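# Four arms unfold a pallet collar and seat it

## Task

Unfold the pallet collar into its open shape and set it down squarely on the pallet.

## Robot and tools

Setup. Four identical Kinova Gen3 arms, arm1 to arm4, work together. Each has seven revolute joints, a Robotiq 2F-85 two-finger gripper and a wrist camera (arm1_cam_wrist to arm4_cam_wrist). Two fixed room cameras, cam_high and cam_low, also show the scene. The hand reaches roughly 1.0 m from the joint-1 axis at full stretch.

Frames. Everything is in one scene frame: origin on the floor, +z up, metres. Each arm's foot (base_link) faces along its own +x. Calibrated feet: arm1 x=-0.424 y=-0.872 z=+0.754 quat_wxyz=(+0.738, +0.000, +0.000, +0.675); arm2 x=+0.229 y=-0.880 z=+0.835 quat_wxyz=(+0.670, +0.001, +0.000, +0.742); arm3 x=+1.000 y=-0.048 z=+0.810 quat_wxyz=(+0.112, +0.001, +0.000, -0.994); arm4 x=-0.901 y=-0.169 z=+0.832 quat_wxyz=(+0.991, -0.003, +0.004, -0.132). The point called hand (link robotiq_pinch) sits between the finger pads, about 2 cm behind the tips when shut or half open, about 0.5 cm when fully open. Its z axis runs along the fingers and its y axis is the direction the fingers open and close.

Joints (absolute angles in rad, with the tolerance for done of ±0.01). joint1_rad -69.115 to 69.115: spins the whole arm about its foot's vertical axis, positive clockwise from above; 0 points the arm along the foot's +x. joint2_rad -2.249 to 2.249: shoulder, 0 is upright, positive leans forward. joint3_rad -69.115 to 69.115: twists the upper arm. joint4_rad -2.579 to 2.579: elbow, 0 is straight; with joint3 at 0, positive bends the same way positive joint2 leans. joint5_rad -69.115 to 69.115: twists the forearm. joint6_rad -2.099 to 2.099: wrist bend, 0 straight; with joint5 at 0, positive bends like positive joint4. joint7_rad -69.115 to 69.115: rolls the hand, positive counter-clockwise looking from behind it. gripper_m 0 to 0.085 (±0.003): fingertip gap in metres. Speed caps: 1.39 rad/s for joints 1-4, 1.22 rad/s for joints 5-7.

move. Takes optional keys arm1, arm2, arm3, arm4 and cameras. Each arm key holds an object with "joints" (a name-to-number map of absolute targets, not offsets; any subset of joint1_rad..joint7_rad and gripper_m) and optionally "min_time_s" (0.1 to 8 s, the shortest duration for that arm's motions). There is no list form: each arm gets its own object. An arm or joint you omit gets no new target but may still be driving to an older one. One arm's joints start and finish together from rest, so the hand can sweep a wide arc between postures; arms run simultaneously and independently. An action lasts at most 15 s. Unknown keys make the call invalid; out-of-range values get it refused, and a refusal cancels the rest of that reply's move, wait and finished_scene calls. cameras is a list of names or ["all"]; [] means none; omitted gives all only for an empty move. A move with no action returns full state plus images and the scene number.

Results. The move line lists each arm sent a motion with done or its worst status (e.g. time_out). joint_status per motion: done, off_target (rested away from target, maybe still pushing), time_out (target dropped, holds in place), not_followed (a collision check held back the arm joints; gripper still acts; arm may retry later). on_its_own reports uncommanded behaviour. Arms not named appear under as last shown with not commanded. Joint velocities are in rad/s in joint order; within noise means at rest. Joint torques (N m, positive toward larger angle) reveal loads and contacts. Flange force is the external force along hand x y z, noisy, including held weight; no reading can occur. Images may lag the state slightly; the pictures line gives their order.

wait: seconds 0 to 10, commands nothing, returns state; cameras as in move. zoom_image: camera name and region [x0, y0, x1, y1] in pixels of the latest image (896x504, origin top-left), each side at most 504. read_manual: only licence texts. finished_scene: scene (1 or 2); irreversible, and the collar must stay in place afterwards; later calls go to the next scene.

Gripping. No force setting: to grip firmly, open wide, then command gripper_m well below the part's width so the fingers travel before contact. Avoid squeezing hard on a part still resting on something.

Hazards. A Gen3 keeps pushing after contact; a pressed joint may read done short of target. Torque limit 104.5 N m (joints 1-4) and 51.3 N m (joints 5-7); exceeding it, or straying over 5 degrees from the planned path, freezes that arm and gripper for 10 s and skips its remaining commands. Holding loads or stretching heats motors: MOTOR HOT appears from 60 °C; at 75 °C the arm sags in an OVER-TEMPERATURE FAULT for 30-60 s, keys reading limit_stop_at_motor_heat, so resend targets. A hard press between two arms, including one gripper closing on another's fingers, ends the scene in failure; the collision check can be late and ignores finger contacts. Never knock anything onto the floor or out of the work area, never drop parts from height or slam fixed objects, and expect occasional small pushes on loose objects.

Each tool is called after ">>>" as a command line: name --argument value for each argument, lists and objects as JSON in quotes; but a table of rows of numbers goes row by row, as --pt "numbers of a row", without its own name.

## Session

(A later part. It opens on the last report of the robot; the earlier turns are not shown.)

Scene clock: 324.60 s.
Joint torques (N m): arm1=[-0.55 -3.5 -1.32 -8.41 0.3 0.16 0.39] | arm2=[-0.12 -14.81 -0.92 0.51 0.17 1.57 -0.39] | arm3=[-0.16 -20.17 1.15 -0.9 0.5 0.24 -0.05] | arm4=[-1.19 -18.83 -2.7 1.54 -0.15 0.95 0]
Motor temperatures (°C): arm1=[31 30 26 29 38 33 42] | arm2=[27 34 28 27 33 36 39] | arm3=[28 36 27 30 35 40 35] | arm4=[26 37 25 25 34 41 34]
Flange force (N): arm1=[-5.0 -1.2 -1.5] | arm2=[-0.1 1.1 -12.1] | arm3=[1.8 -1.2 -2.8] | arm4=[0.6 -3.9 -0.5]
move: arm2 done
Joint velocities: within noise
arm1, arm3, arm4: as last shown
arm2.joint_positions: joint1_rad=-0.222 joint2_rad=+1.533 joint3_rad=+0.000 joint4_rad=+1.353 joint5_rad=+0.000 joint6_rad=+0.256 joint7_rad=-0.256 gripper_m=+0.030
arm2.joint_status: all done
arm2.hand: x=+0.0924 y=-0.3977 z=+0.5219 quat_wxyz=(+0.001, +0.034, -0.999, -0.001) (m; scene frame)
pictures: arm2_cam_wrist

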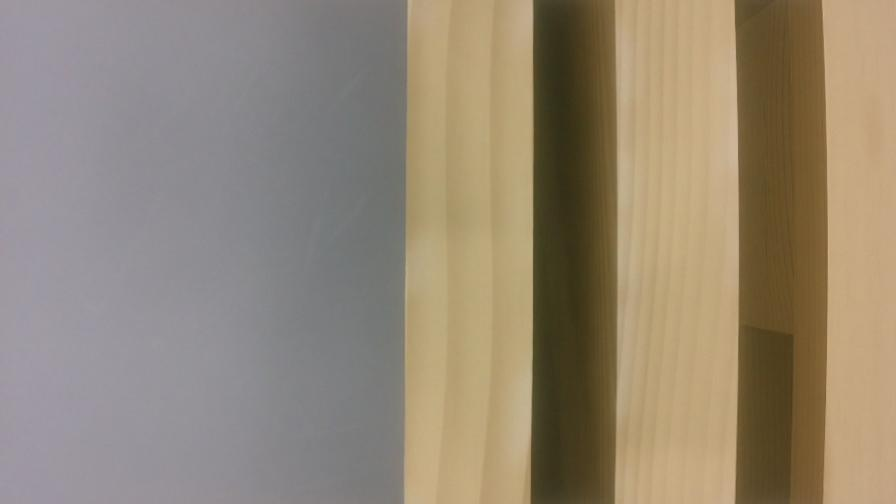

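>>> move --arm2 '{"joints": {"joint1_rad": -0.2223, "joint2_rad": 1.5609, "joint4_rad": 1.3253, "joint6_rad": 0.2554, "joint7_rad": -0.2561}, "min_time_s": 1.0}'

>>> move --arm2 '{"joints": {"joint1_rad": -0.2386, "joint2_rad": 1.5463, "joint4_rad": 1.435, "joint6_rad": 0.1603, "joint7_rad": -0.3039}, "min_time_s": 2.5}' --cameras '["arm2_cam_wrist", "arm3_cam_wrist", "arm4_cam_wrist"]'

Scene clock: 340.03 s.
Joint torques (N m): arm1=[-0.53 -3.49 -1.23 -8.42 0.3 0.21 0.38] | arm2=[-0.02 -15.46 -0.83 0.13 0.14 1.29 -0.26] | arm3=[-0.23 -20.29 0.99 -1.09 0.46 0.16 -0.05] | arm4=[-1.07 -19.1 -2.51 1.25 -0.14 0.81 0.03]
Motor temperatures (°C): arm1=[31 30 26 29 38 33 42] | arm2=[27 34 28 27 33 36 39] | arm3=[28 36 27 30 35 40 35] | arm4=[26 38 25 25 34 41 34]
Flange force (N): arm1=[-5.0 -0.9 -1.4] | arm2=[0.1 0.8 -11.4] | arm3=[2.0 -1.6 -2.9] | arm4=[0.8 -3.3 -0.6]
move: arm2 done
Joint velocities: within noise
arm1, arm3, arm4: as last shown
arm2.joint_positions: joint1_rad=-0.222 joint2_rad=+1.561 joint3_rad=+0.000 joint4_rad=+1.325 joint5_rad=+0.000 joint6_rad=+0.255 joint7_rad=-0.256 gripper_m=+0.030
arm2.joint_status: all done
arm2.hand: x=+0.0924 y=-0.3977 z=+0.5099 quat_wxyz=(+0.001, +0.034, -0.999, -0.001) (m; scene frame)
pictures: none

Scene clock: 342.83 s.
Joint torques (N m): arm1=[-0.57 -3.44 -1.31 -8.35 0.26 0.2 0.35] | arm2=[1.62 -11.32 1.06 8.5 0.25 5.36 -0.34] | arm3=[1.7 -20.29 3.47 -0.87 0.46 0.29 -0.17] | arm4=[-0.99 -19.09 -2.45 2.3 -0.17 1.24 -0.01]
Motor temperatures (°C): arm1=[31 30 26 29 38 33 42] | arm2=[27 34 28 27 33 36 39] | arm3=[28 36 27 30 35 40 35] | arm4=[26 38 25 25 34 41 34]
Flange force (N): arm1=[-5.1 -1.3 -1.6] | arm2=[6.8 13.2 -1.7] | arm3=[4.4 1.8 -2.4] | arm4=[-0.8 -4.4 1.9]
move: arm2 done
Joint velocities: within noise
arm1.joint_positions: joint1_rad=+0.363 joint2_rad=-0.351 joint3_rad=-0.093 joint4_rad=+1.581 joint5_rad=-0.023 joint6_rad=+1.975 joint7_rad=+1.182 gripper_m=+0.085
arm1.joint_status: not commanded
arm1.hand: x=-0.3653 y=-0.7538 z=+1.2277 quat_wxyz=(+0.019, +0.401, -0.916, +0.027) (m; scene frame)
arm2.joint_positions: joint1_rad=-0.239 joint2_rad=+1.546 joint3_rad=+0.000 joint4_rad=+1.435 joint5_rad=+0.000 joint6_rad=+0.160 joint7_rad=-0.304 gripper_m=+0.030
arm2.joint_status: all done
arm2.hand: x=+0.0944 y=-0.4276 z=+0.5098 quat_wxyz=(+0.001, +0.019, -1.000, -0.001) (m; scene frame)
arm3, arm4: as last shown
pictures: arm2_cam_wrist, arm3_cam_wrist, arm4_cam_wrist

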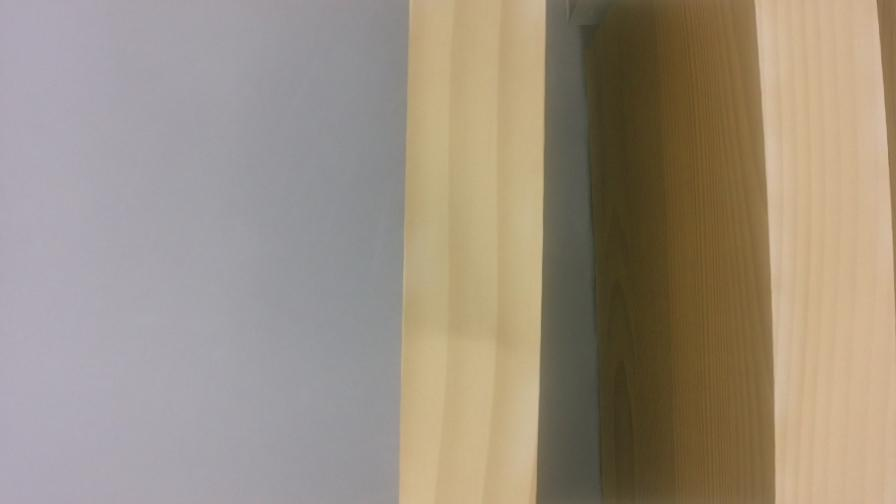

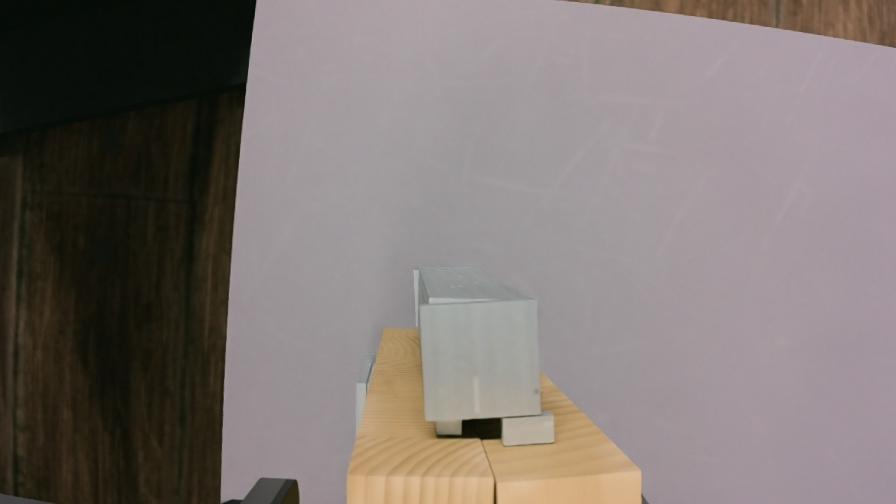

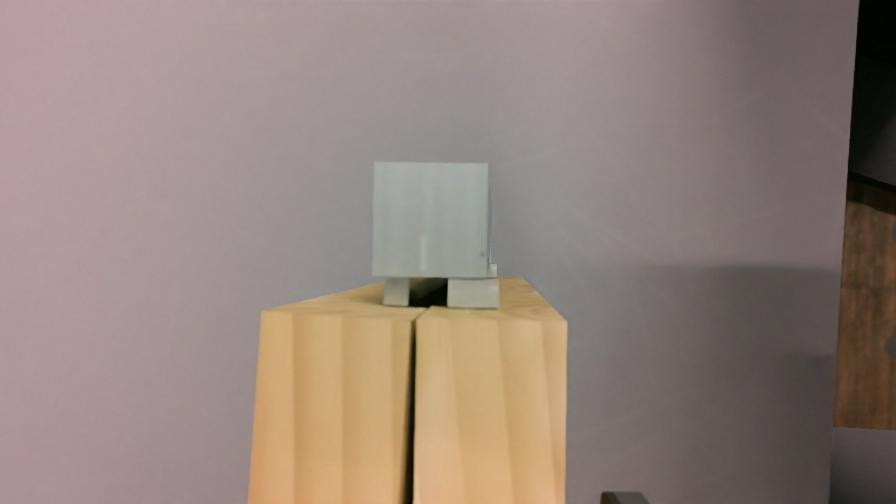

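>>> move --arm2 '{"joints": {"joint7_rad": -0.3214, "gripper_m": 0.01}}' --arm3 '{"joints": {"gripper_m": 0.07}}' --arm4 '{"joints": {"gripper_m": 0.07}}'

>>> move --arm2 '{"joints": {"joint1_rad": -0.264, "joint2_rad": 1.5414, "joint4_rad": 1.5476, "joint6_rad": 0.0526, "joint7_rad": -0.3956}, "min_time_s": 2.5}' --cameras '["arm2_cam_wrist", "arm3_cam_wrist", "arm4_cam_wrist", "cam_high"]'

Scene clock: 368.37 s.
Joint torques (N m): arm1=[-0.49 -3.51 -1.32 -8.38 0.27 0.19 0.39] | arm2=[0.06 -0.45 -1.48 8.21 0.37 5.37 -0.02] | arm3=[-0.75 -20.45 0.34 -1.22 0.48 0.11 0] | arm4=[0.45 -19.93 -0.46 0.25 -0.17 0.35 -0.01]
Motor temperatures (°C): arm1=[31 30 26 29 37 33 42] | arm2=[27 33 28 27 33 36 39] | arm3=[28 36 27 30 35 40 35] | arm4=[26 38 25 25 34 41 34]
Flange force (N): arm1=[-5.2 -1.2 -1.6] | arm2=[3.2 8.8 -28.1] | arm3=[1.4 -2.5 -2.8] | arm4=[0.2 0.7 -1.0]
move: arm2 off_target; arm3 done; arm4 done
Joint velocities: within noise
arm1: as last shown
arm2.joint_positions: joint1_rad=-0.239 joint2_rad=+1.546 joint3_rad=+0.000 joint4_rad=+1.435 joint5_rad=+0.000 joint6_rad=+0.160 joint7_rad=-0.321 gripper_m=+0.019
arm2.joint_status: gripper_m off_target (ended at +0.019, target +0.010); the others done
arm2.hand: x=+0.0944 y=-0.4276 z=+0.5099 quat_wxyz=(+0.001, +0.010, -1.000, -0.001) (m; scene frame)
arm3.joint_positions: joint1_rad=-0.548 joint2_rad=+1.520 joint3_rad=+0.000 joint4_rad=+1.563 joint5_rad=+0.000 joint6_rad=+0.058 joint7_rad=+0.859 gripper_m=+0.070
arm3.joint_status: all done
arm3.hand: x=+0.6696 y=-0.3367 z=+0.4903 quat_wxyz=(+0.000, -1.000, -0.031, -0.001) (m; scene frame)
arm4.joint_positions: joint1_rad=+0.258 joint2_rad=+1.570 joint3_rad=+0.000 joint4_rad=+1.575 joint5_rad=+0.000 joint6_rad=-0.003 joint7_rad=+2.155 gripper_m=+0.070
arm4.joint_status: all done
arm4.hand: x=-0.5534 y=-0.4020 z=+0.4899 quat_wxyz=(+0.005, +0.030, -1.000, +0.002) (m; scene frame)
pictures: none

Scene clock: 371.17 s.
Joint torques (N m): arm1=[-0.51 -3.46 -1.27 -8.38 0.28 0.21 0.36] | arm2=[-8 25.25 -15.78 38.55 -0.3 20.11 -0.47] | arm3=[7.74 -7.72 11 11.27 0.68 6.01 -0.11] | arm4=[-7.39 -13.24 -11.54 8.3 -0.02 4.03 0.14]
Motor temperatures (°C): arm1=[31 30 26 29 37 33 42] | arm2=[27 33 28 27 33 37 39] | arm3=[28 36 27 30 35 40 35] | arm4=[26 38 25 25 34 41 34]
Flange force (N): arm1=[-5.0 -1.2 -1.5] | arm2=[2.6 63.2 -18.6] | arm3=[-2.7 24.7 -4.5] | arm4=[-0.8 -22.9 2.2]
move: arm2 done
Joint velocities: within noise
arm1, arm3: as last shown
arm2.joint_positions: joint1_rad=-0.264 joint2_rad=+1.541 joint3_rad=+0.000 joint4_rad=+1.548 joint5_rad=+0.000 joint6_rad=+0.053 joint7_rad=-0.396 gripper_m=+0.019
arm2.joint_status: all done
arm2.hand: x=+0.0950 y=-0.4626 z=+0.5082 quat_wxyz=(+0.001, -0.015, -1.000, -0.001) (m; scene frame)
arm3.hand: x=+0.6696 y=-0.3369 z=+0.4903 quat_wxyz=(-0.001, -1.000, -0.031, -0.001) (m; scene frame)
arm4.joint_positions: joint1_rad=+0.258 joint2_rad=+1.569 joint3_rad=+0.000 joint4_rad=+1.575 joint5_rad=+0.000 joint6_rad=-0.003 joint7_rad=+2.155 gripper_m=+0.070
arm4.joint_status: not commanded
arm4.hand: x=-0.5533 y=-0.4021 z=+0.4899 quat_wxyz=(+0.005, +0.030, -1.000, +0.002) (m; scene frame)
pictures: arm2_cam_wrist, arm3_cam_wrist, arm4_cam_wrist, cam_high

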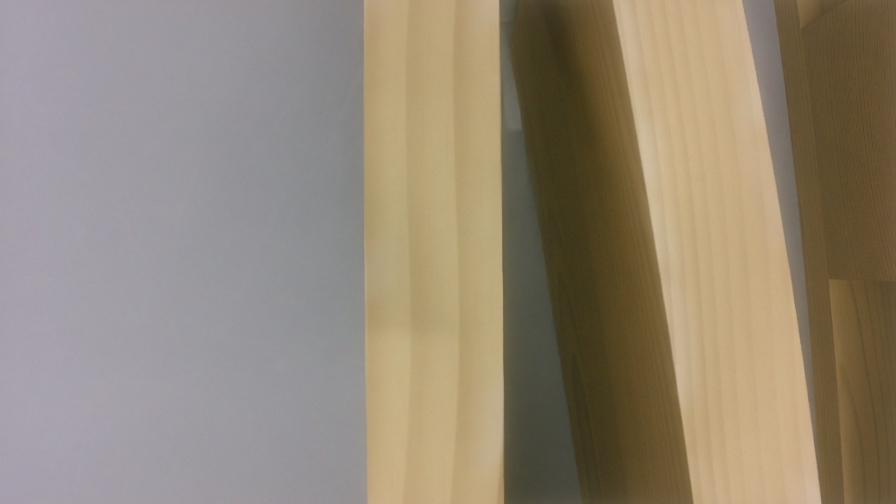

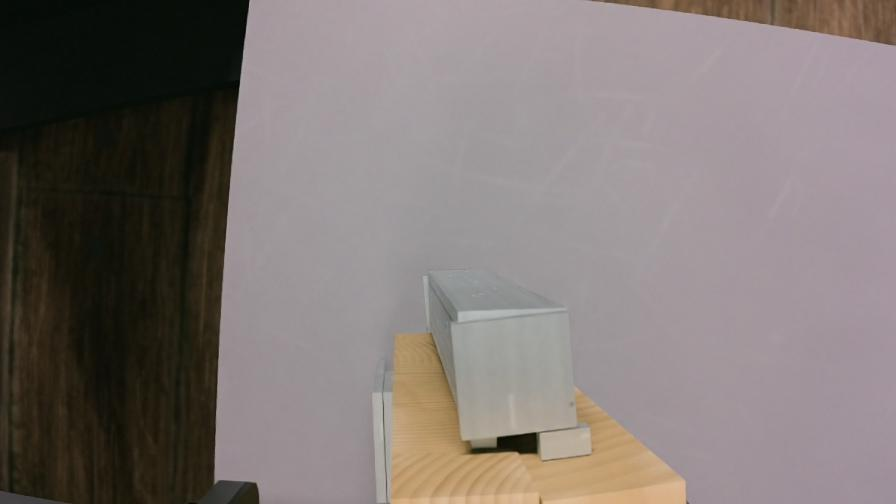

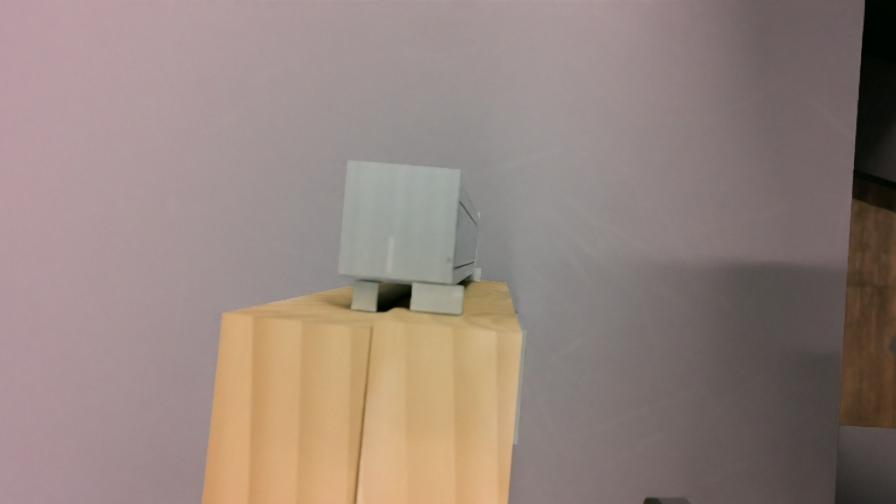

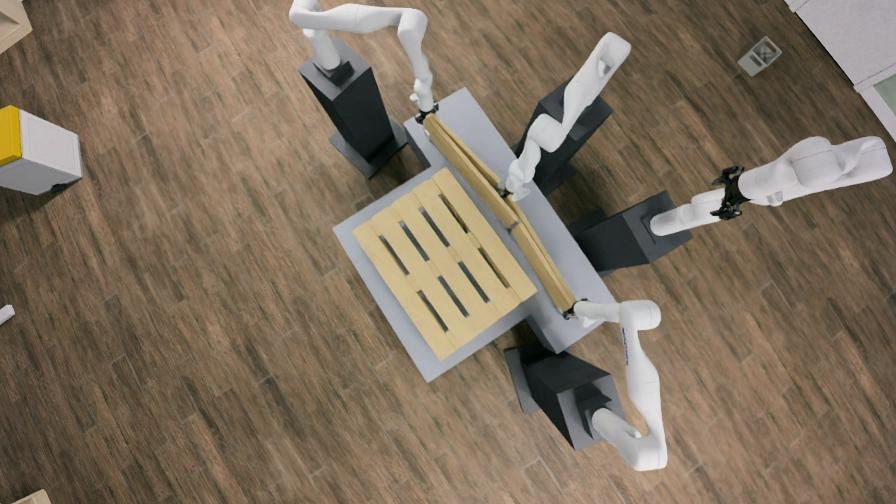

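>>> move --arm2 '{"joints": {"joint1_rad": -0.2493, "joint2_rad": 1.5449, "joint4_rad": 1.4824, "joint6_rad": 0.1143, "joint7_rad": -0.3564}, "min_time_s": 1.5}'

>>> move --arm2 '{"joints": {"gripper_m": 0.085}}'

>>> move --arm2 '{"joints": {"joint1_rad": -0.2294, "joint2_rad": 1.5577, "joint4_rad": 1.3674, "joint6_rad": 0.2165, "joint7_rad": -0.3365}, "min_time_s": 2.5}' --cameras '["arm2_cam_wrist", "arm3_cam_wrist", "arm4_cam_wrist", "cam_high"]'

Scene clock: 444.53 s.
Joint torques (N m): arm1=[-0.54 -3.42 -1.29 -8.38 0.29 0.19 0.37] | arm2=[0.16 4.05 0.4 -6.67 1.17 -4.08 0.51] | arm3=[-0.25 -19.58 1.12 -0.69 0.49 0.38 -0.04] | arm4=[0.43 -20.01 -0.43 0.25 -0.17 0.35 -0.02]
Motor temperatures (°C): arm1=[31 30 26 29 37 32 42] | arm2=[28 33 29 36 33 42 39] | arm3=[28 35 27 31 35 40 35] | arm4=[26 37 26 25 34 41 34]
Flange force (N): arm1=[-4.9 -1.2 -1.5] | arm2=[-1.9 -13.5 -73.6] | arm3=[1.5 -1.2 -3.7] | arm4=[0.2 0.7 -0.8]
move: arm2 done
Joint velocities: within noise
arm1, arm3: as last shown
arm2.joint_positions: joint1_rad=-0.249 joint2_rad=+1.545 joint3_rad=+0.000 joint4_rad=+1.482 joint5_rad=+0.000 joint6_rad=+0.114 joint7_rad=-0.356 gripper_m=+0.019
arm2.joint_status: all done
arm2.hand: x=+0.0945 y=-0.4426 z=+0.5084 quat_wxyz=(+0.001, -0.002, -1.000, -0.001) (m; scene frame)
arm3.hand: x=+0.6697 y=-0.3367 z=+0.4903 quat_wxyz=(+0.000, -1.000, -0.031, -0.001) (m; scene frame)
arm4.joint_positions: joint1_rad=+0.258 joint2_rad=+1.570 joint3_rad=+0.000 joint4_rad=+1.575 joint5_rad=+0.000 joint6_rad=-0.003 joint7_rad=+2.155 gripper_m=+0.070
arm4.joint_status: not commanded
arm4.hand: x=-0.5534 y=-0.4019 z=+0.4898 quat_wxyz=(+0.005, +0.030, -1.000, +0.002) (m; scene frame)
pictures: none

Scene clock: 445.63 s.
Joint torques (N m): arm1=[-0.55 -3.51 -1.34 -8.41 0.31 0.17 0.38] | arm2=[1.37 -23.82 1.4 -5.54 0.2 -2.09 -0.33] | arm3=[-0.71 -20.44 0.36 -1.26 0.48 0.11 -0.06] | arm4=[0.41 -19.96 -0.48 0.28 -0.17 0.33 -0.04]
Motor temperatures (°C): arm1=[31 30 26 29 37 32 42] | arm2=[28 33 29 36 33 42 39] | arm3=[28 35 27 31 35 40 35] | arm4=[26 37 26 25 34 41 34]
Flange force (N): arm1=[-5.1 -1.3 -1.5] | arm2=[0.2 -8.8 -4.8] | arm3=[1.6 -2.6 -3.0] | arm4=[0.2 0.5 -0.8]
move: arm2 done
Joint velocities: within noise
arm1, arm3, arm4: as last shown
arm2.joint_positions: joint1_rad=-0.249 joint2_rad=+1.545 joint3_rad=+0.000 joint4_rad=+1.482 joint5_rad=+0.000 joint6_rad=+0.114 joint7_rad=-0.356 gripper_m=+0.085
arm2.joint_status: all done
arm2.hand: x=+0.0945 y=-0.4426 z=+0.5084 quat_wxyz=(+0.001, -0.002, -1.000, -0.001) (m; scene frame)
arm4.hand: x=-0.5534 y=-0.4020 z=+0.4899 quat_wxyz=(+0.005, +0.030, -1.000, +0.002) (m; scene frame)
pictures: none

Scene clock: 448.43 s.
Joint torques (N m): arm1=[-0.56 -3.47 -1.31 -8.41 0.3 0.15 0.37] | arm2=[1.84 -24.81 1.87 -7 0.36 -2.37 -0.36] | arm3=[-1.41 -22.33 -0.39 -2.93 0.5 -0.68 0.02] | arm4=[0.44 -19.98 -0.44 0.27 -0.18 0.33 -0.01]
Motor temperatures (°C): arm1=[31 30 26 29 37 32 42] | arm2=[28 33 29 36 33 42 39] | arm3=[28 35 27 31 35 40 35] | arm4=[26 37 26 25 34 41 34]
Flange force (N): arm1=[-5.0 -1.2 -1.5] | arm2=[0.6 -10.8 -6.0] | arm3=[2.8 -5.4 -2.3] | arm4=[0.1 0.6 -0.8]
move: arm2 done
Joint velocities: within noise
arm1, arm3, arm4: as last shown
arm2.joint_positions: joint1_rad=-0.229 joint2_rad=+1.558 joint3_rad=+0.000 joint4_rad=+1.367 joint5_rad=+0.000 joint6_rad=+0.216 joint7_rad=-0.337 gripper_m=+0.085
arm2.joint_status: all done
arm2.hand: x=+0.0929 y=-0.4099 z=+0.5084 quat_wxyz=(+0.001, -0.002, -1.000, -0.001) (m; scene frame)
pictures: arm2_cam_wrist, arm3_cam_wrist, arm4_cam_wrist, cam_high

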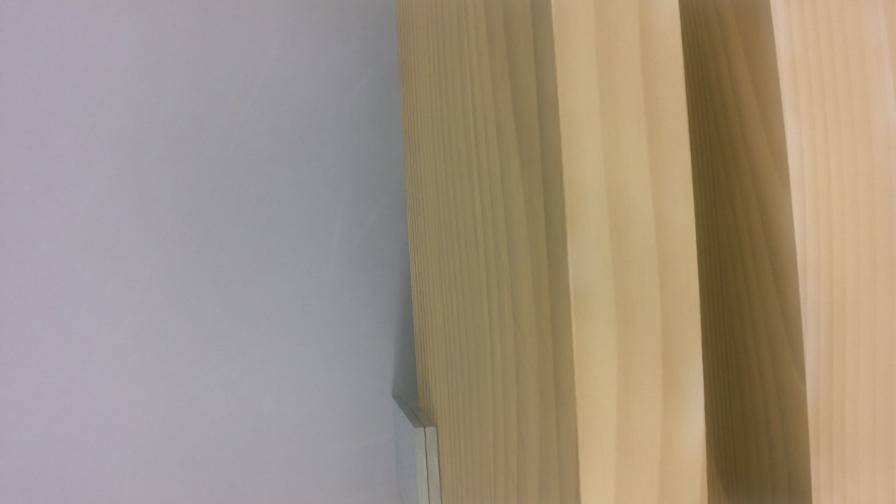

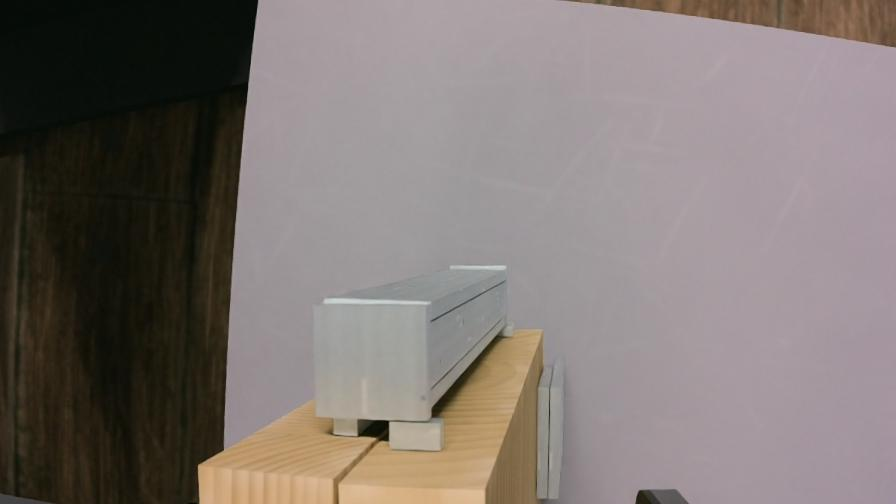

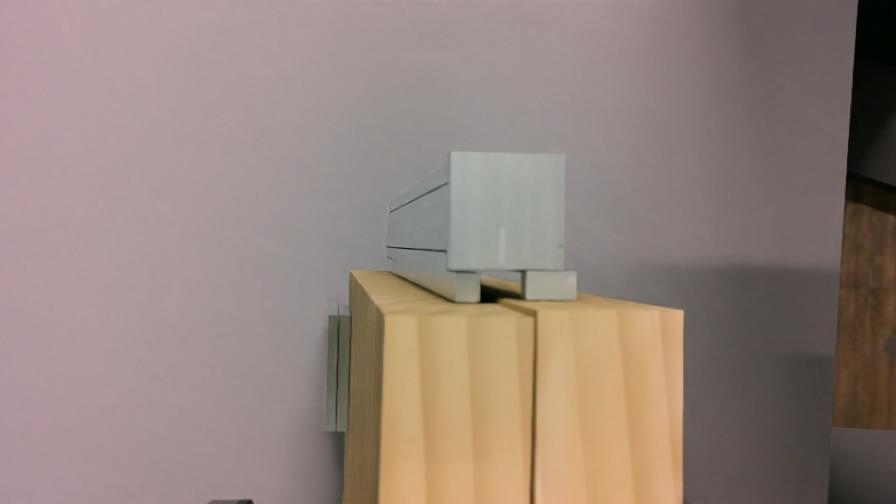

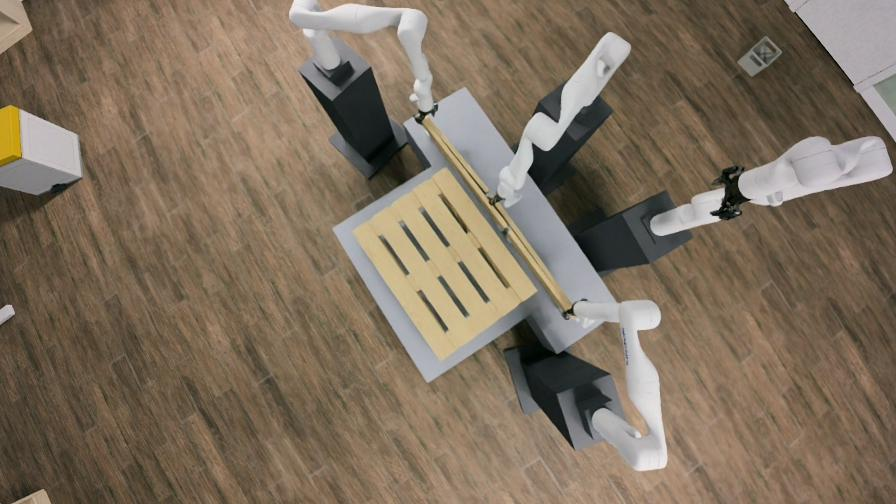

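>>> move --arm2 '{"joints": {"joint1_rad": -0.2323, "joint2_rad": 1.5551, "joint4_rad": 1.3856, "joint6_rad": 0.2009, "joint7_rad": -0.2766}, "min_time_s": 0.8}' --arm3 '{"joints": {"gripper_m": 0.046}}' --arm4 '{"joints": {"gripper_m": 0.046}}' --cameras '["arm2_cam_wrist", "arm3_cam_wrist", "arm4_cam_wrist"]'

Scene clock: 493.57 s.
Joint torques (N m): arm1=[-0.57 -3.46 -1.32 -8.36 0.29 0.18 0.4] | arm2=[0.16 -19.81 -0.39 -2.35 0.22 -0.11 -0.31] | arm3=[-0.56 -20.32 0.63 -1 0.51 0.25 -0.02] | arm4=[-0.51 -20.02 -1.82 0.67 -0.16 0.53 0.03]
Motor temperatures (°C): arm1=[31 30 26 29 37 32 42] | arm2=[28 34 29 33 33 40 39] | arm3=[28 35 27 31 35 40 35] | arm4=[26 38 26 25 34 41 34]
Flange force (N): arm1=[-5.0 -1.2 -1.6] | arm2=[-0.3 -2.7 -7.0] | arm3=[1.5 -2.0 -2.6] | arm4=[0.8 -1.6 0.2]
move: arm2 done; arm3 done; arm4 done
Joint velocities: within noise
arm1: as last shown
arm2.joint_positions: joint1_rad=-0.232 joint2_rad=+1.555 joint3_rad=+0.000 joint4_rad=+1.386 joint5_rad=+0.000 joint6_rad=+0.201 joint7_rad=-0.277 gripper_m=+0.085
arm2.joint_status: all done
arm2.hand: x=+0.0931 y=-0.4148 z=+0.5085 quat_wxyz=(+0.001, +0.029, -1.000, -0.001) (m; scene frame)
arm3.joint_positions: joint1_rad=-0.548 joint2_rad=+1.520 joint3_rad=+0.000 joint4_rad=+1.563 joint5_rad=+0.000 joint6_rad=+0.058 joint7_rad=+0.859 gripper_m=+0.046
arm3.joint_status: all done
arm3.hand: x=+0.6697 y=-0.3367 z=+0.4903 quat_wxyz=(+0.000, -1.000, -0.031, -0.001) (m; scene frame)
arm4.joint_positions: joint1_rad=+0.258 joint2_rad=+1.570 joint3_rad=+0.000 joint4_rad=+1.575 joint5_rad=+0.000 joint6_rad=-0.003 joint7_rad=+2.155 gripper_m=+0.046
arm4.joint_status: all done
arm4.hand: x=-0.5534 y=-0.4020 z=+0.4899 quat_wxyz=(+0.005, +0.030, -1.000, +0.002) (m; scene frame)
pictures: arm2_cam_wrist, arm3_cam_wrist, arm4_cam_wrist

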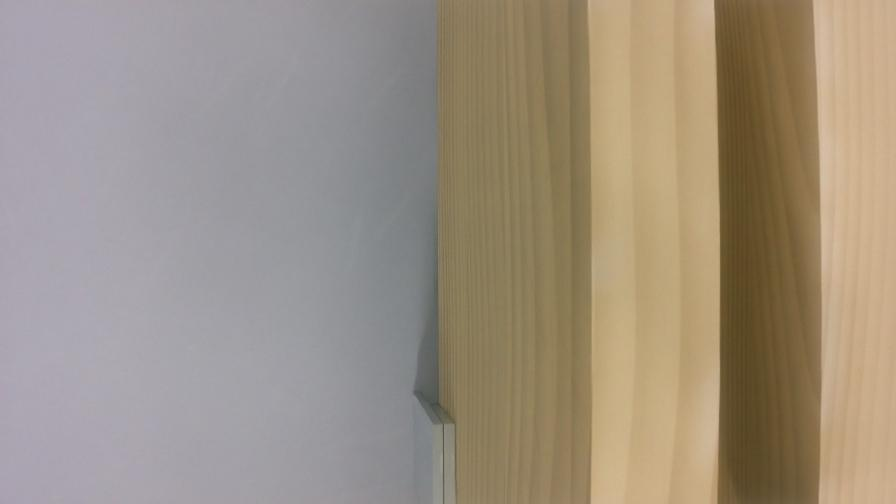

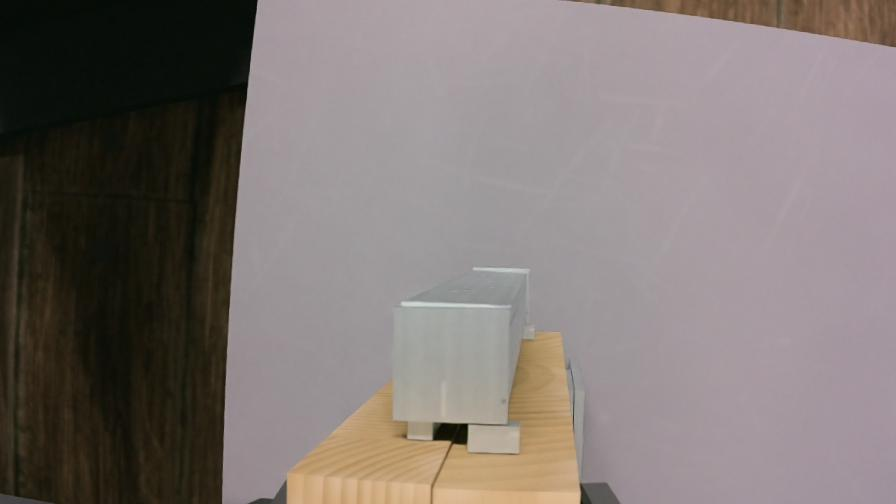

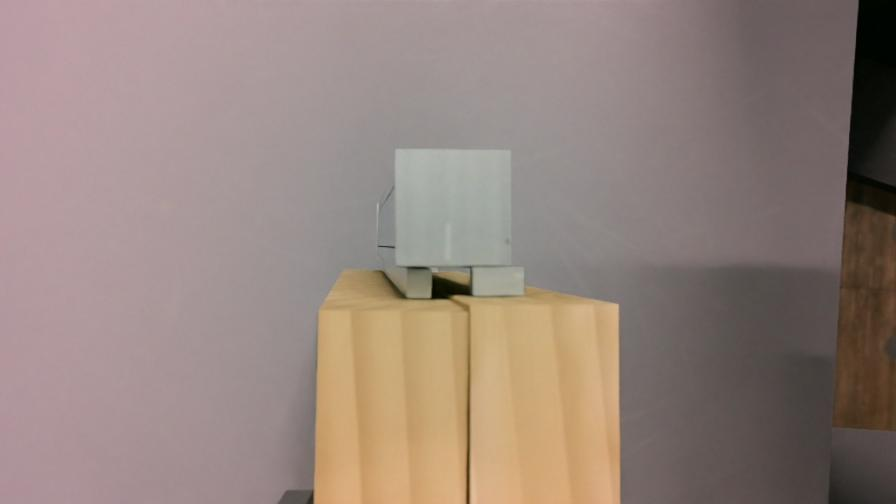

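>>> move --arm2 '{"joints": {"joint1_rad": -0.2469, "joint2_rad": 1.546, "joint4_rad": 1.47, "joint6_rad": 0.1256, "joint7_rad": -0.2912}, "min_time_s": 2.0}' --arm3 '{"joints": {"joint1_rad": -0.5883, "joint2_rad": 1.5231, "joint4_rad": 1.5129, "joint6_rad": 0.1056, "joint7_rad": 0.8192}, "min_time_s": 2.0}' --arm4 '{"joints": {"joint1_rad": 0.3039, "joint2_rad": 1.5707, "joint4_rad": 1.5269, "joint6_rad": 0.044, "joint7_rad": 2.2006}, "min_time_s": 2.0}' --cameras '["arm2_cam_wrist"]'

>>> move --arm2 '{"joints": {"joint1_rad": -0.2705, "joint2_rad": 1.5402, "joint4_rad": 1.5842, "joint6_rad": 0.0172, "joint7_rad": -0.3637}, "min_time_s": 2.5}' --cameras '["arm2_cam_wrist", "arm3_cam_wrist", "arm4_cam_wrist"]'

Scene clock: 534.60 s.
Joint torques (N m): arm1=[-0.53 -3.42 -1.31 -8.36 0.28 0.17 0.4] | arm2=[0.6 -19.59 0.34 -2.03 0.24 -0.23 -0.31] | arm3=[-0.72 -20.87 0.41 -1.66 0.48 0.11 -0.02] | arm4=[0.44 -20.38 -0.44 -0.2 -0.18 0.31 -0.03]
Motor temperatures (°C): arm1=[31 30 26 29 37 32 42] | arm2=[28 34 28 31 33 39 39] | arm3=[28 35 27 31 35 40 35] | arm4=[26 38 26 25 34 41 34]
Flange force (N): arm1=[-4.9 -1.2 -1.6] | arm2=[0.5 -3.2 -6.7] | arm3=[1.5 -2.7 -2.9] | arm4=[0.2 0.7 -1.0]
move: arm2 done; arm3 done; arm4 done
Joint velocities: within noise
arm1: as last shown
arm2.joint_positions: joint1_rad=-0.247 joint2_rad=+1.546 joint3_rad=+0.000 joint4_rad=+1.470 joint5_rad=+0.000 joint6_rad=+0.126 joint7_rad=-0.291 gripper_m=+0.085
arm2.joint_status: all done
arm2.hand: x=+0.0943 y=-0.4389 z=+0.5084 quat_wxyz=(+0.001, +0.029, -1.000, -0.001) (m; scene frame)
arm3.joint_positions: joint1_rad=-0.588 joint2_rad=+1.523 joint3_rad=+0.000 joint4_rad=+1.513 joint5_rad=+0.000 joint6_rad=+0.106 joint7_rad=+0.819 gripper_m=+0.046
arm3.joint_status: all done
arm3.hand: x=+0.6712 y=-0.3606 z=+0.4903 quat_wxyz=(+0.000, -1.000, -0.031, -0.001) (m; scene frame)
arm4.joint_positions: joint1_rad=+0.304 joint2_rad=+1.571 joint3_rad=+0.000 joint4_rad=+1.527 joint5_rad=+0.000 joint6_rad=+0.044 joint7_rad=+2.201 gripper_m=+0.046
arm4.joint_status: all done
arm4.hand: x=-0.5520 y=-0.4258 z=+0.4898 quat_wxyz=(+0.005, +0.030, -1.000, +0.002) (m; scene frame)
pictures: arm2_cam_wrist

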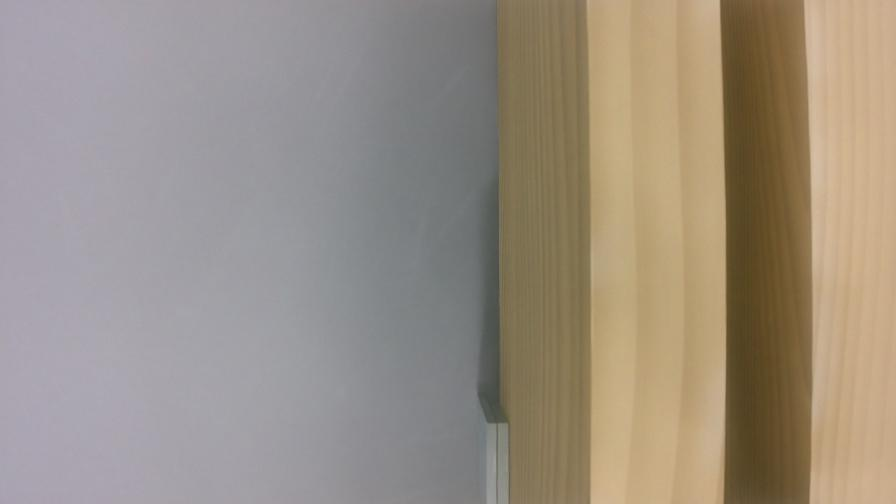

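Scene clock: 537.40 s.
Joint torques (N m): arm1=[-0.58 -3.45 -1.27 -8.42 0.3 0.17 0.36] | arm2=[1.56 -12.56 0.85 5.64 0.07 3.04 -0.5] | arm3=[0.69 -20.95 2.16 -1.13 0.52 0.38 -0.08] | arm4=[-0.31 -18.33 -1.6 1.78 -0.19 1.23 -0.03]
Motor temperatures (°C): arm1=[31 30 26 29 37 32 42] | arm2=[28 34 28 31 33 39 39] | arm3=[28 35 27 31 35 40 35] | arm4=[26 38 26 25 34 41 34]
Flange force (N): arm1=[-4.9 -1.2 -1.4] | arm2=[5.6 7.2 -5.5] | arm3=[2.8 0.2 -1.5] | arm4=[-1.4 -2.9 -1.1]
move: arm2 done
Joint velocities: within noise
arm1.joint_positions: joint1_rad=+0.363 joint2_rad=-0.351 joint3_rad=-0.093 joint4_rad=+1.581 joint5_rad=-0.023 joint6_rad=+1.975 joint7_rad=+1.182 gripper_m=+0.085
arm1.joint_status: not commanded
arm1.hand: x=-0.3653 y=-0.7538 z=+1.2277 quat_wxyz=(+0.019, +0.401, -0.916, +0.027) (m; scene frame)
arm2.joint_positions: joint1_rad=-0.270 joint2_rad=+1.540 joint3_rad=+0.000 joint4_rad=+1.584 joint5_rad=+0.000 joint6_rad=+0.017 joint7_rad=-0.364 gripper_m=+0.085
arm2.joint_status: all done
arm2.hand: x=+0.0964 y=-0.4739 z=+0.5083 quat_wxyz=(+0.001, +0.005, -1.000, -0.001) (m; scene frame)
arm3, arm4: as last shown
arm3.hand: x=+0.6712 y=-0.3605 z=+0.4903 quat_wxyz=(+0.000, -1.000, -0.031, -0.001) (m; scene frame)
pictures: arm2_cam_wrist, arm3_cam_wrist, arm4_cam_wrist

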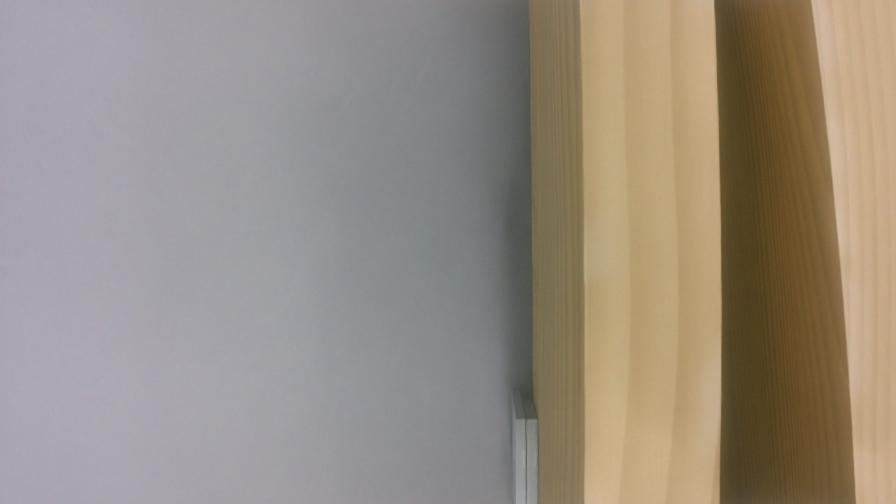

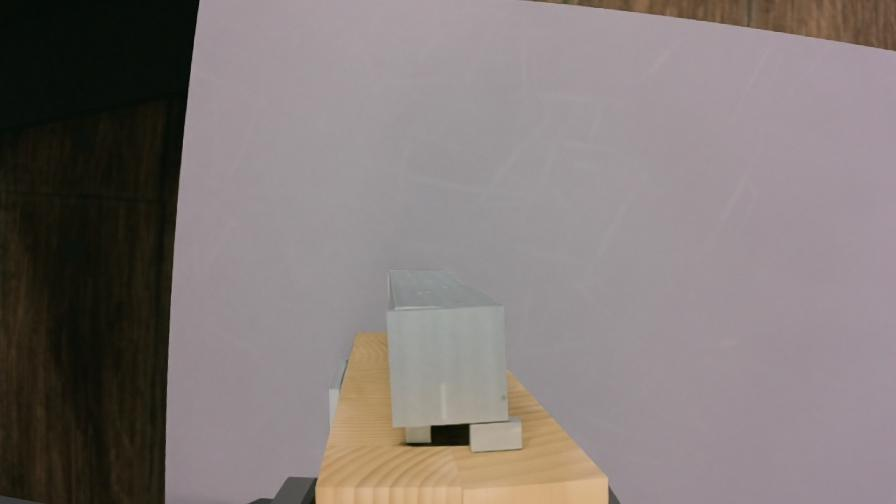

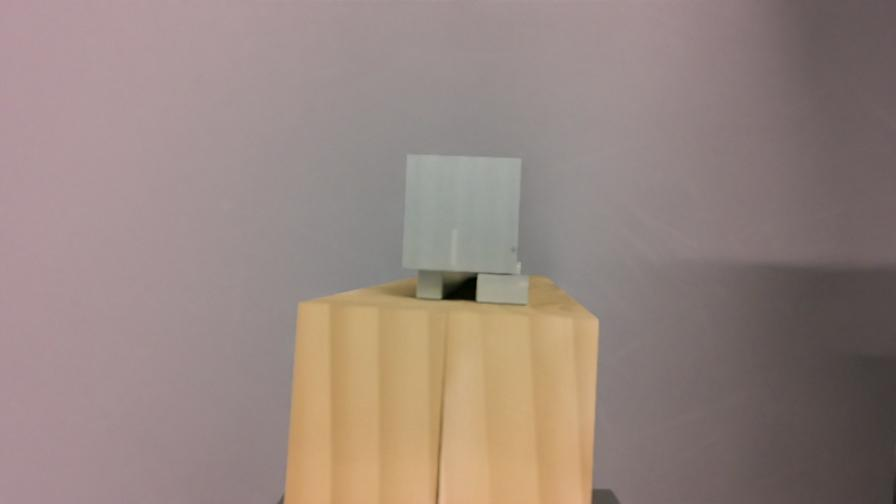

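>>> move --arm2 '{"joints": {"joint1_rad": -0.2414, "joint2_rad": 1.5495, "joint4_rad": 1.4392, "joint6_rad": 0.1529, "joint7_rad": -0.2857}, "min_time_s": 2.5}' --cameras '["arm2_cam_wrist", "arm3_cam_wrist", "arm4_cam_wrist"]'

Scene clock: 579.23 s.
Joint torques (N m): arm1=[-0.58 -3.46 -1.29 -8.35 0.3 0.18 0.37] | arm2=[-0.05 -24.56 -0.08 -8.11 0.41 -3.11 -0.15] | arm3=[-2.54 -21.7 -2.02 -3.94 0.43 -1.1 0.03] | arm4=[1.22 -23.46 0.72 -3.58 -0.25 -1.39 -0.17]
Motor temperatures (°C): arm1=[31 29 26 29 37 32 42] | arm2=[27 33 28 30 33 38 39] | arm3=[28 35 27 31 35 40 35] | arm4=[26 38 25 25 34 41 34]
Flange force (N): arm1=[-5.0 -1.2 -1.7] | arm2=[-2.8 -12.7 -9.1] | arm3=[1.7 -7.9 -6.1] | arm4=[3.4 5.3 -1.7]
move: arm2 done
Joint velocities: within noise
arm1, arm3, arm4: as last shown
arm2.joint_positions: joint1_rad=-0.241 joint2_rad=+1.550 joint3_rad=+0.000 joint4_rad=+1.439 joint5_rad=+0.000 joint6_rad=+0.153 joint7_rad=-0.286 gripper_m=+0.085
arm2.joint_status: all done
arm2.hand: x=+0.0939 y=-0.4301 z=+0.5081 quat_wxyz=(+0.001, +0.029, -1.000, -0.001) (m; scene frame)
arm3.hand: x=+0.6712 y=-0.3606 z=+0.4903 quat_wxyz=(+0.000, -1.000, -0.031, -0.001) (m; scene frame)
pictures: arm2_cam_wrist, arm3_cam_wrist, arm4_cam_wrist

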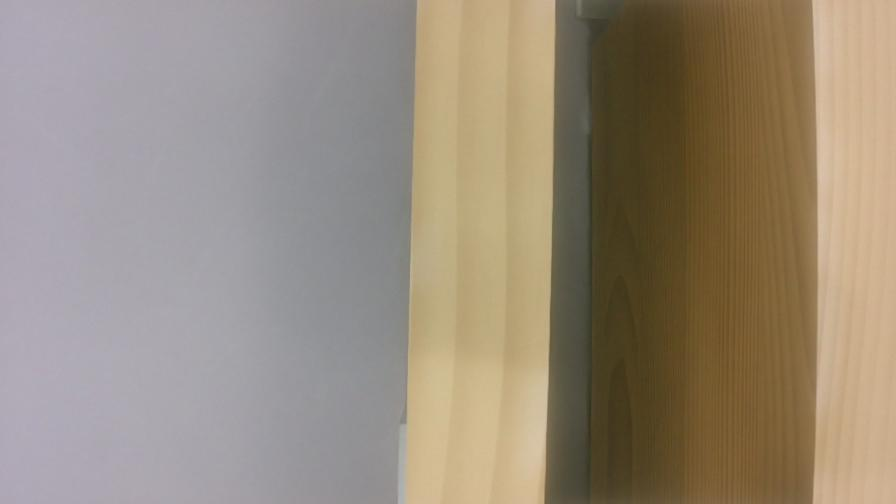

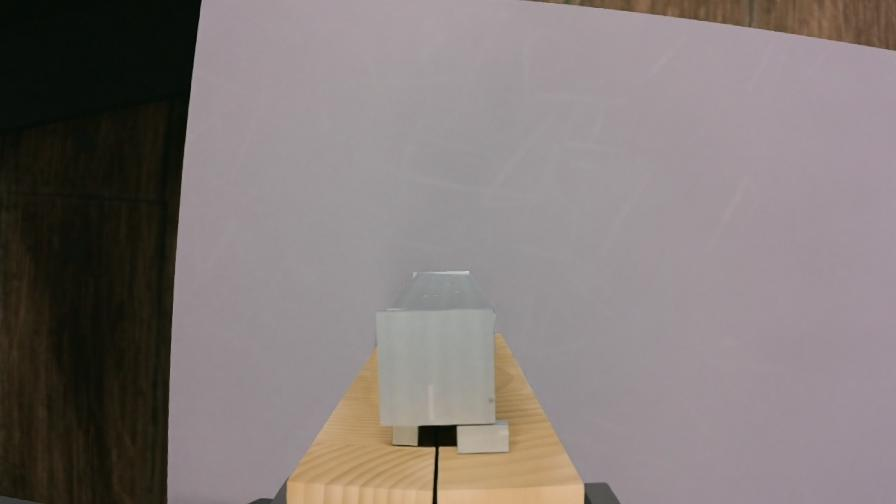

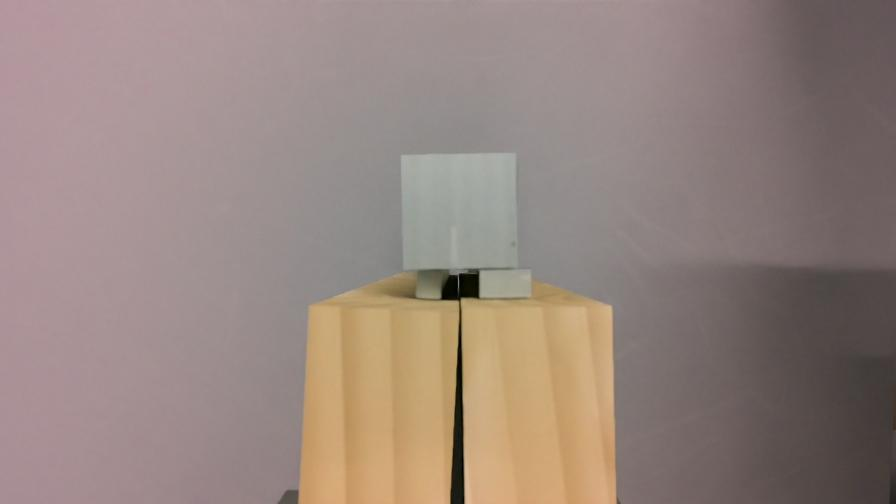

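>>> move --arm2 '{"joints": {"joint1_rad": -0.2385, "joint2_rad": 1.5519, "joint4_rad": 1.4239, "joint6_rad": 0.1658, "joint7_rad": -0.3055}, "min_time_s": 0.8}'

>>> move --arm2 '{"joints": {"gripper_m": 0.012}}' --cameras '["arm2_cam_wrist"]'

Scene clock: 658.73 s.
Joint torques (N m): arm1=[-0.56 -3.42 -1.28 -8.39 0.29 0.18 0.38] | arm2=[3.49 -23.73 4.07 -6.5 0.31 -2.28 -0.53] | arm3=[-1.6 -22.94 -0.54 -4.53 0.52 -1.29 0.08] | arm4=[1.94 -22.44 1.7 -2.67 -0.22 -0.9 -0.12]
Motor temperatures (°C): arm1=[31 29 26 29 37 32 42] | arm2=[27 34 28 29 33 38 39] | arm3=[28 36 27 30 35 40 35] | arm4=[26 40 25 25 34 41 34]
Flange force (N): arm1=[-4.9 -1.2 -1.5] | arm2=[4.0 -11.7 -7.3] | arm3=[4.1 -7.1 -4.6] | arm4=[1.4 5.9 -1.9]
move: arm2 done
Joint velocities: within noise
arm1, arm3, arm4: as last shown
arm2.joint_positions: joint1_rad=-0.239 joint2_rad=+1.552 joint3_rad=+0.000 joint4_rad=+1.424 joint5_rad=+0.000 joint6_rad=+0.166 joint7_rad=-0.306 gripper_m=+0.085
arm2.joint_status: all done
arm2.hand: x=+0.0938 y=-0.4260 z=+0.5078 quat_wxyz=(+0.001, +0.018, -1.000, -0.001) (m; scene frame)
arm4.hand: x=-0.5519 y=-0.4259 z=+0.4898 quat_wxyz=(+0.005, +0.030, -1.000, +0.002) (m; scene frame)
pictures: none

Scene clock: 659.77 s.
Joint torques (N m): arm1=[-0.57 -3.45 -1.32 -8.4 0.27 0.19 0.38] | arm2=[-0.34 -18.25 -0.31 -1 0.89 0.61 0.36] | arm3=[-0.69 -20.89 0.37 -1.68 0.52 0.11 -0.03] | arm4=[0.43 -20.4 -0.43 -0.21 -0.18 0.32 -0.02]
Motor temperatures (°C): arm1=[31 29 26 29 37 32 42] | arm2=[27 34 28 29 33 38 39] | arm3=[28 36 27 30 35 40 35] | arm4=[26 40 25 25 34 41 34]
Flange force (N): arm1=[-5.0 -1.3 -1.5] | arm2=[0.3 -1.7 -7.5] | arm3=[1.6 -2.6 -2.9] | arm4=[0.2 0.7 -1.0]
move: arm2 off_target
Joint velocities: within noise
arm1, arm3, arm4: as last shown
arm2.joint_positions: joint1_rad=-0.238 joint2_rad=+1.552 joint3_rad=+0.000 joint4_rad=+1.424 joint5_rad=+0.000 joint6_rad=+0.166 joint7_rad=-0.306 gripper_m=+0.019
arm2.joint_status: gripper_m off_target (ended at +0.019, target +0.012)
arm2.hand: x=+0.0938 y=-0.4259 z=+0.5078 quat_wxyz=(+0.001, +0.018, -1.000, -0.001) (m; scene frame)
arm4.hand: x=-0.5520 y=-0.4258 z=+0.4898 quat_wxyz=(+0.005, +0.030, -1.000, +0.002) (m; scene frame)
pictures: arm2_cam_wrist

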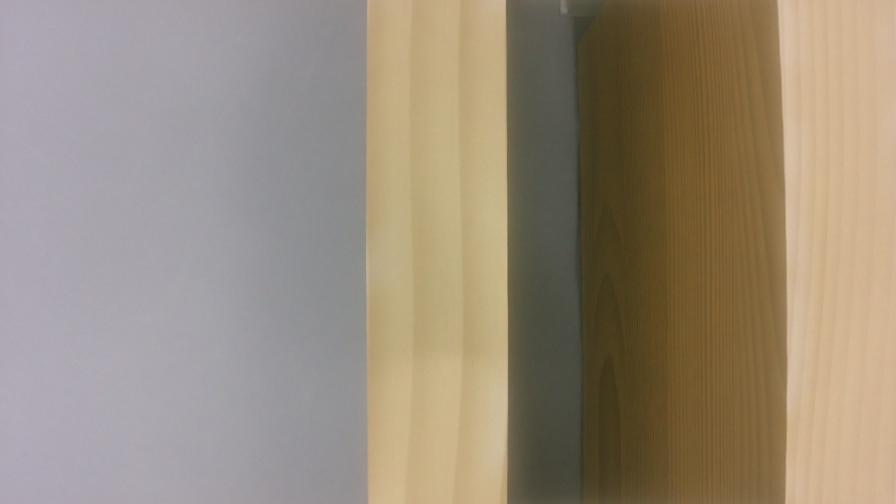

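>>> move --arm2 '{"joints": {"joint1_rad": -0.2593, "joint2_rad": 1.5439, "joint4_rad": 1.5249, "joint6_rad": 0.0729, "joint7_rad": -0.3691}, "min_time_s": 2}' --arm3 '{"joints": {"gripper_m": 0.056}}' --arm4 '{"joints": {"gripper_m": 0.056}}' --cameras '["arm2_cam_wrist", "cam_high"]'

Scene clock: 703.23 s.
Joint torques (N m): arm1=[-0.53 -3.46 -1.32 -8.39 0.3 0.2 0.43] | arm2=[-0.76 -14.75 -2.35 7.25 0.18 4.43 -0.31] | arm3=[1.34 -16.45 2.8 2.03 0.56 1.84 -0.07] | arm4=[-1.51 -14.98 -3.41 3.85 -0.23 2.26 0]
Motor temperatures (°C): arm1=[31 29 26 29 37 32 42] | arm2=[27 34 28 28 33 37 39] | arm3=[28 36 27 30 35 40 35] | arm4=[26 39 25 25 34 41 34]
Flange force (N): arm1=[-5.0 -1.1 -1.5] | arm2=[2.0 11.5 3.5] | arm3=[-0.1 4.5 -4.9] | arm4=[-2.3 -7.1 -4.2]
move: arm2 done; arm3 done; arm4 done
Joint velocities: within noise
arm1: as last shown
arm2.joint_positions: joint1_rad=-0.259 joint2_rad=+1.544 joint3_rad=+0.000 joint4_rad=+1.525 joint5_rad=+0.000 joint6_rad=+0.073 joint7_rad=-0.369 gripper_m=+0.019
arm2.joint_status: all done
arm2.hand: x=+0.0947 y=-0.4561 z=+0.5076 quat_wxyz=(+0.001, -0.004, -1.000, -0.001) (m; scene frame)
arm3.joint_positions: joint1_rad=-0.588 joint2_rad=+1.523 joint3_rad=+0.000 joint4_rad=+1.513 joint5_rad=+0.000 joint6_rad=+0.106 joint7_rad=+0.819 gripper_m=+0.056
arm3.joint_status: all done
arm3.hand: x=+0.6712 y=-0.3606 z=+0.4903 quat_wxyz=(+0.000, -1.000, -0.031, -0.001) (m; scene frame)
arm4.joint_positions: joint1_rad=+0.304 joint2_rad=+1.571 joint3_rad=+0.000 joint4_rad=+1.527 joint5_rad=+0.000 joint6_rad=+0.044 joint7_rad=+2.201 gripper_m=+0.056
arm4.joint_status: all done
arm4.hand: x=-0.5520 y=-0.4259 z=+0.4898 quat_wxyz=(+0.005, +0.030, -1.000, +0.002) (m; scene frame)
pictures: arm2_cam_wrist, cam_high

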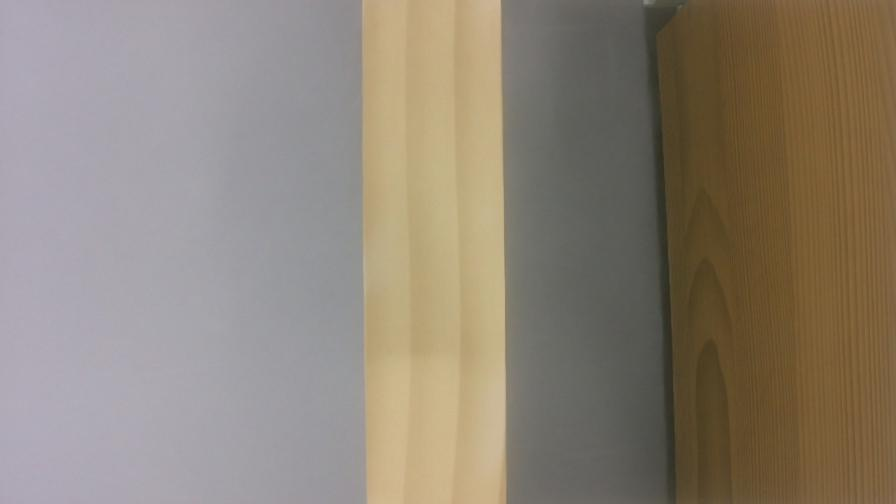

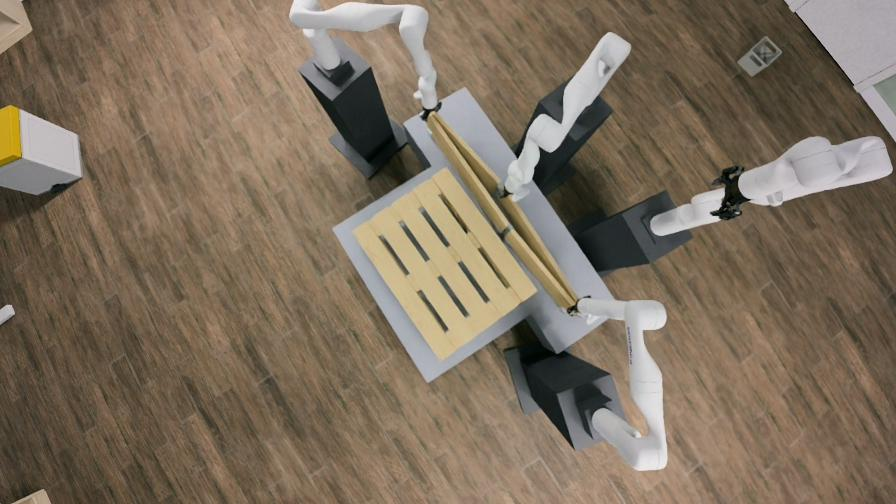

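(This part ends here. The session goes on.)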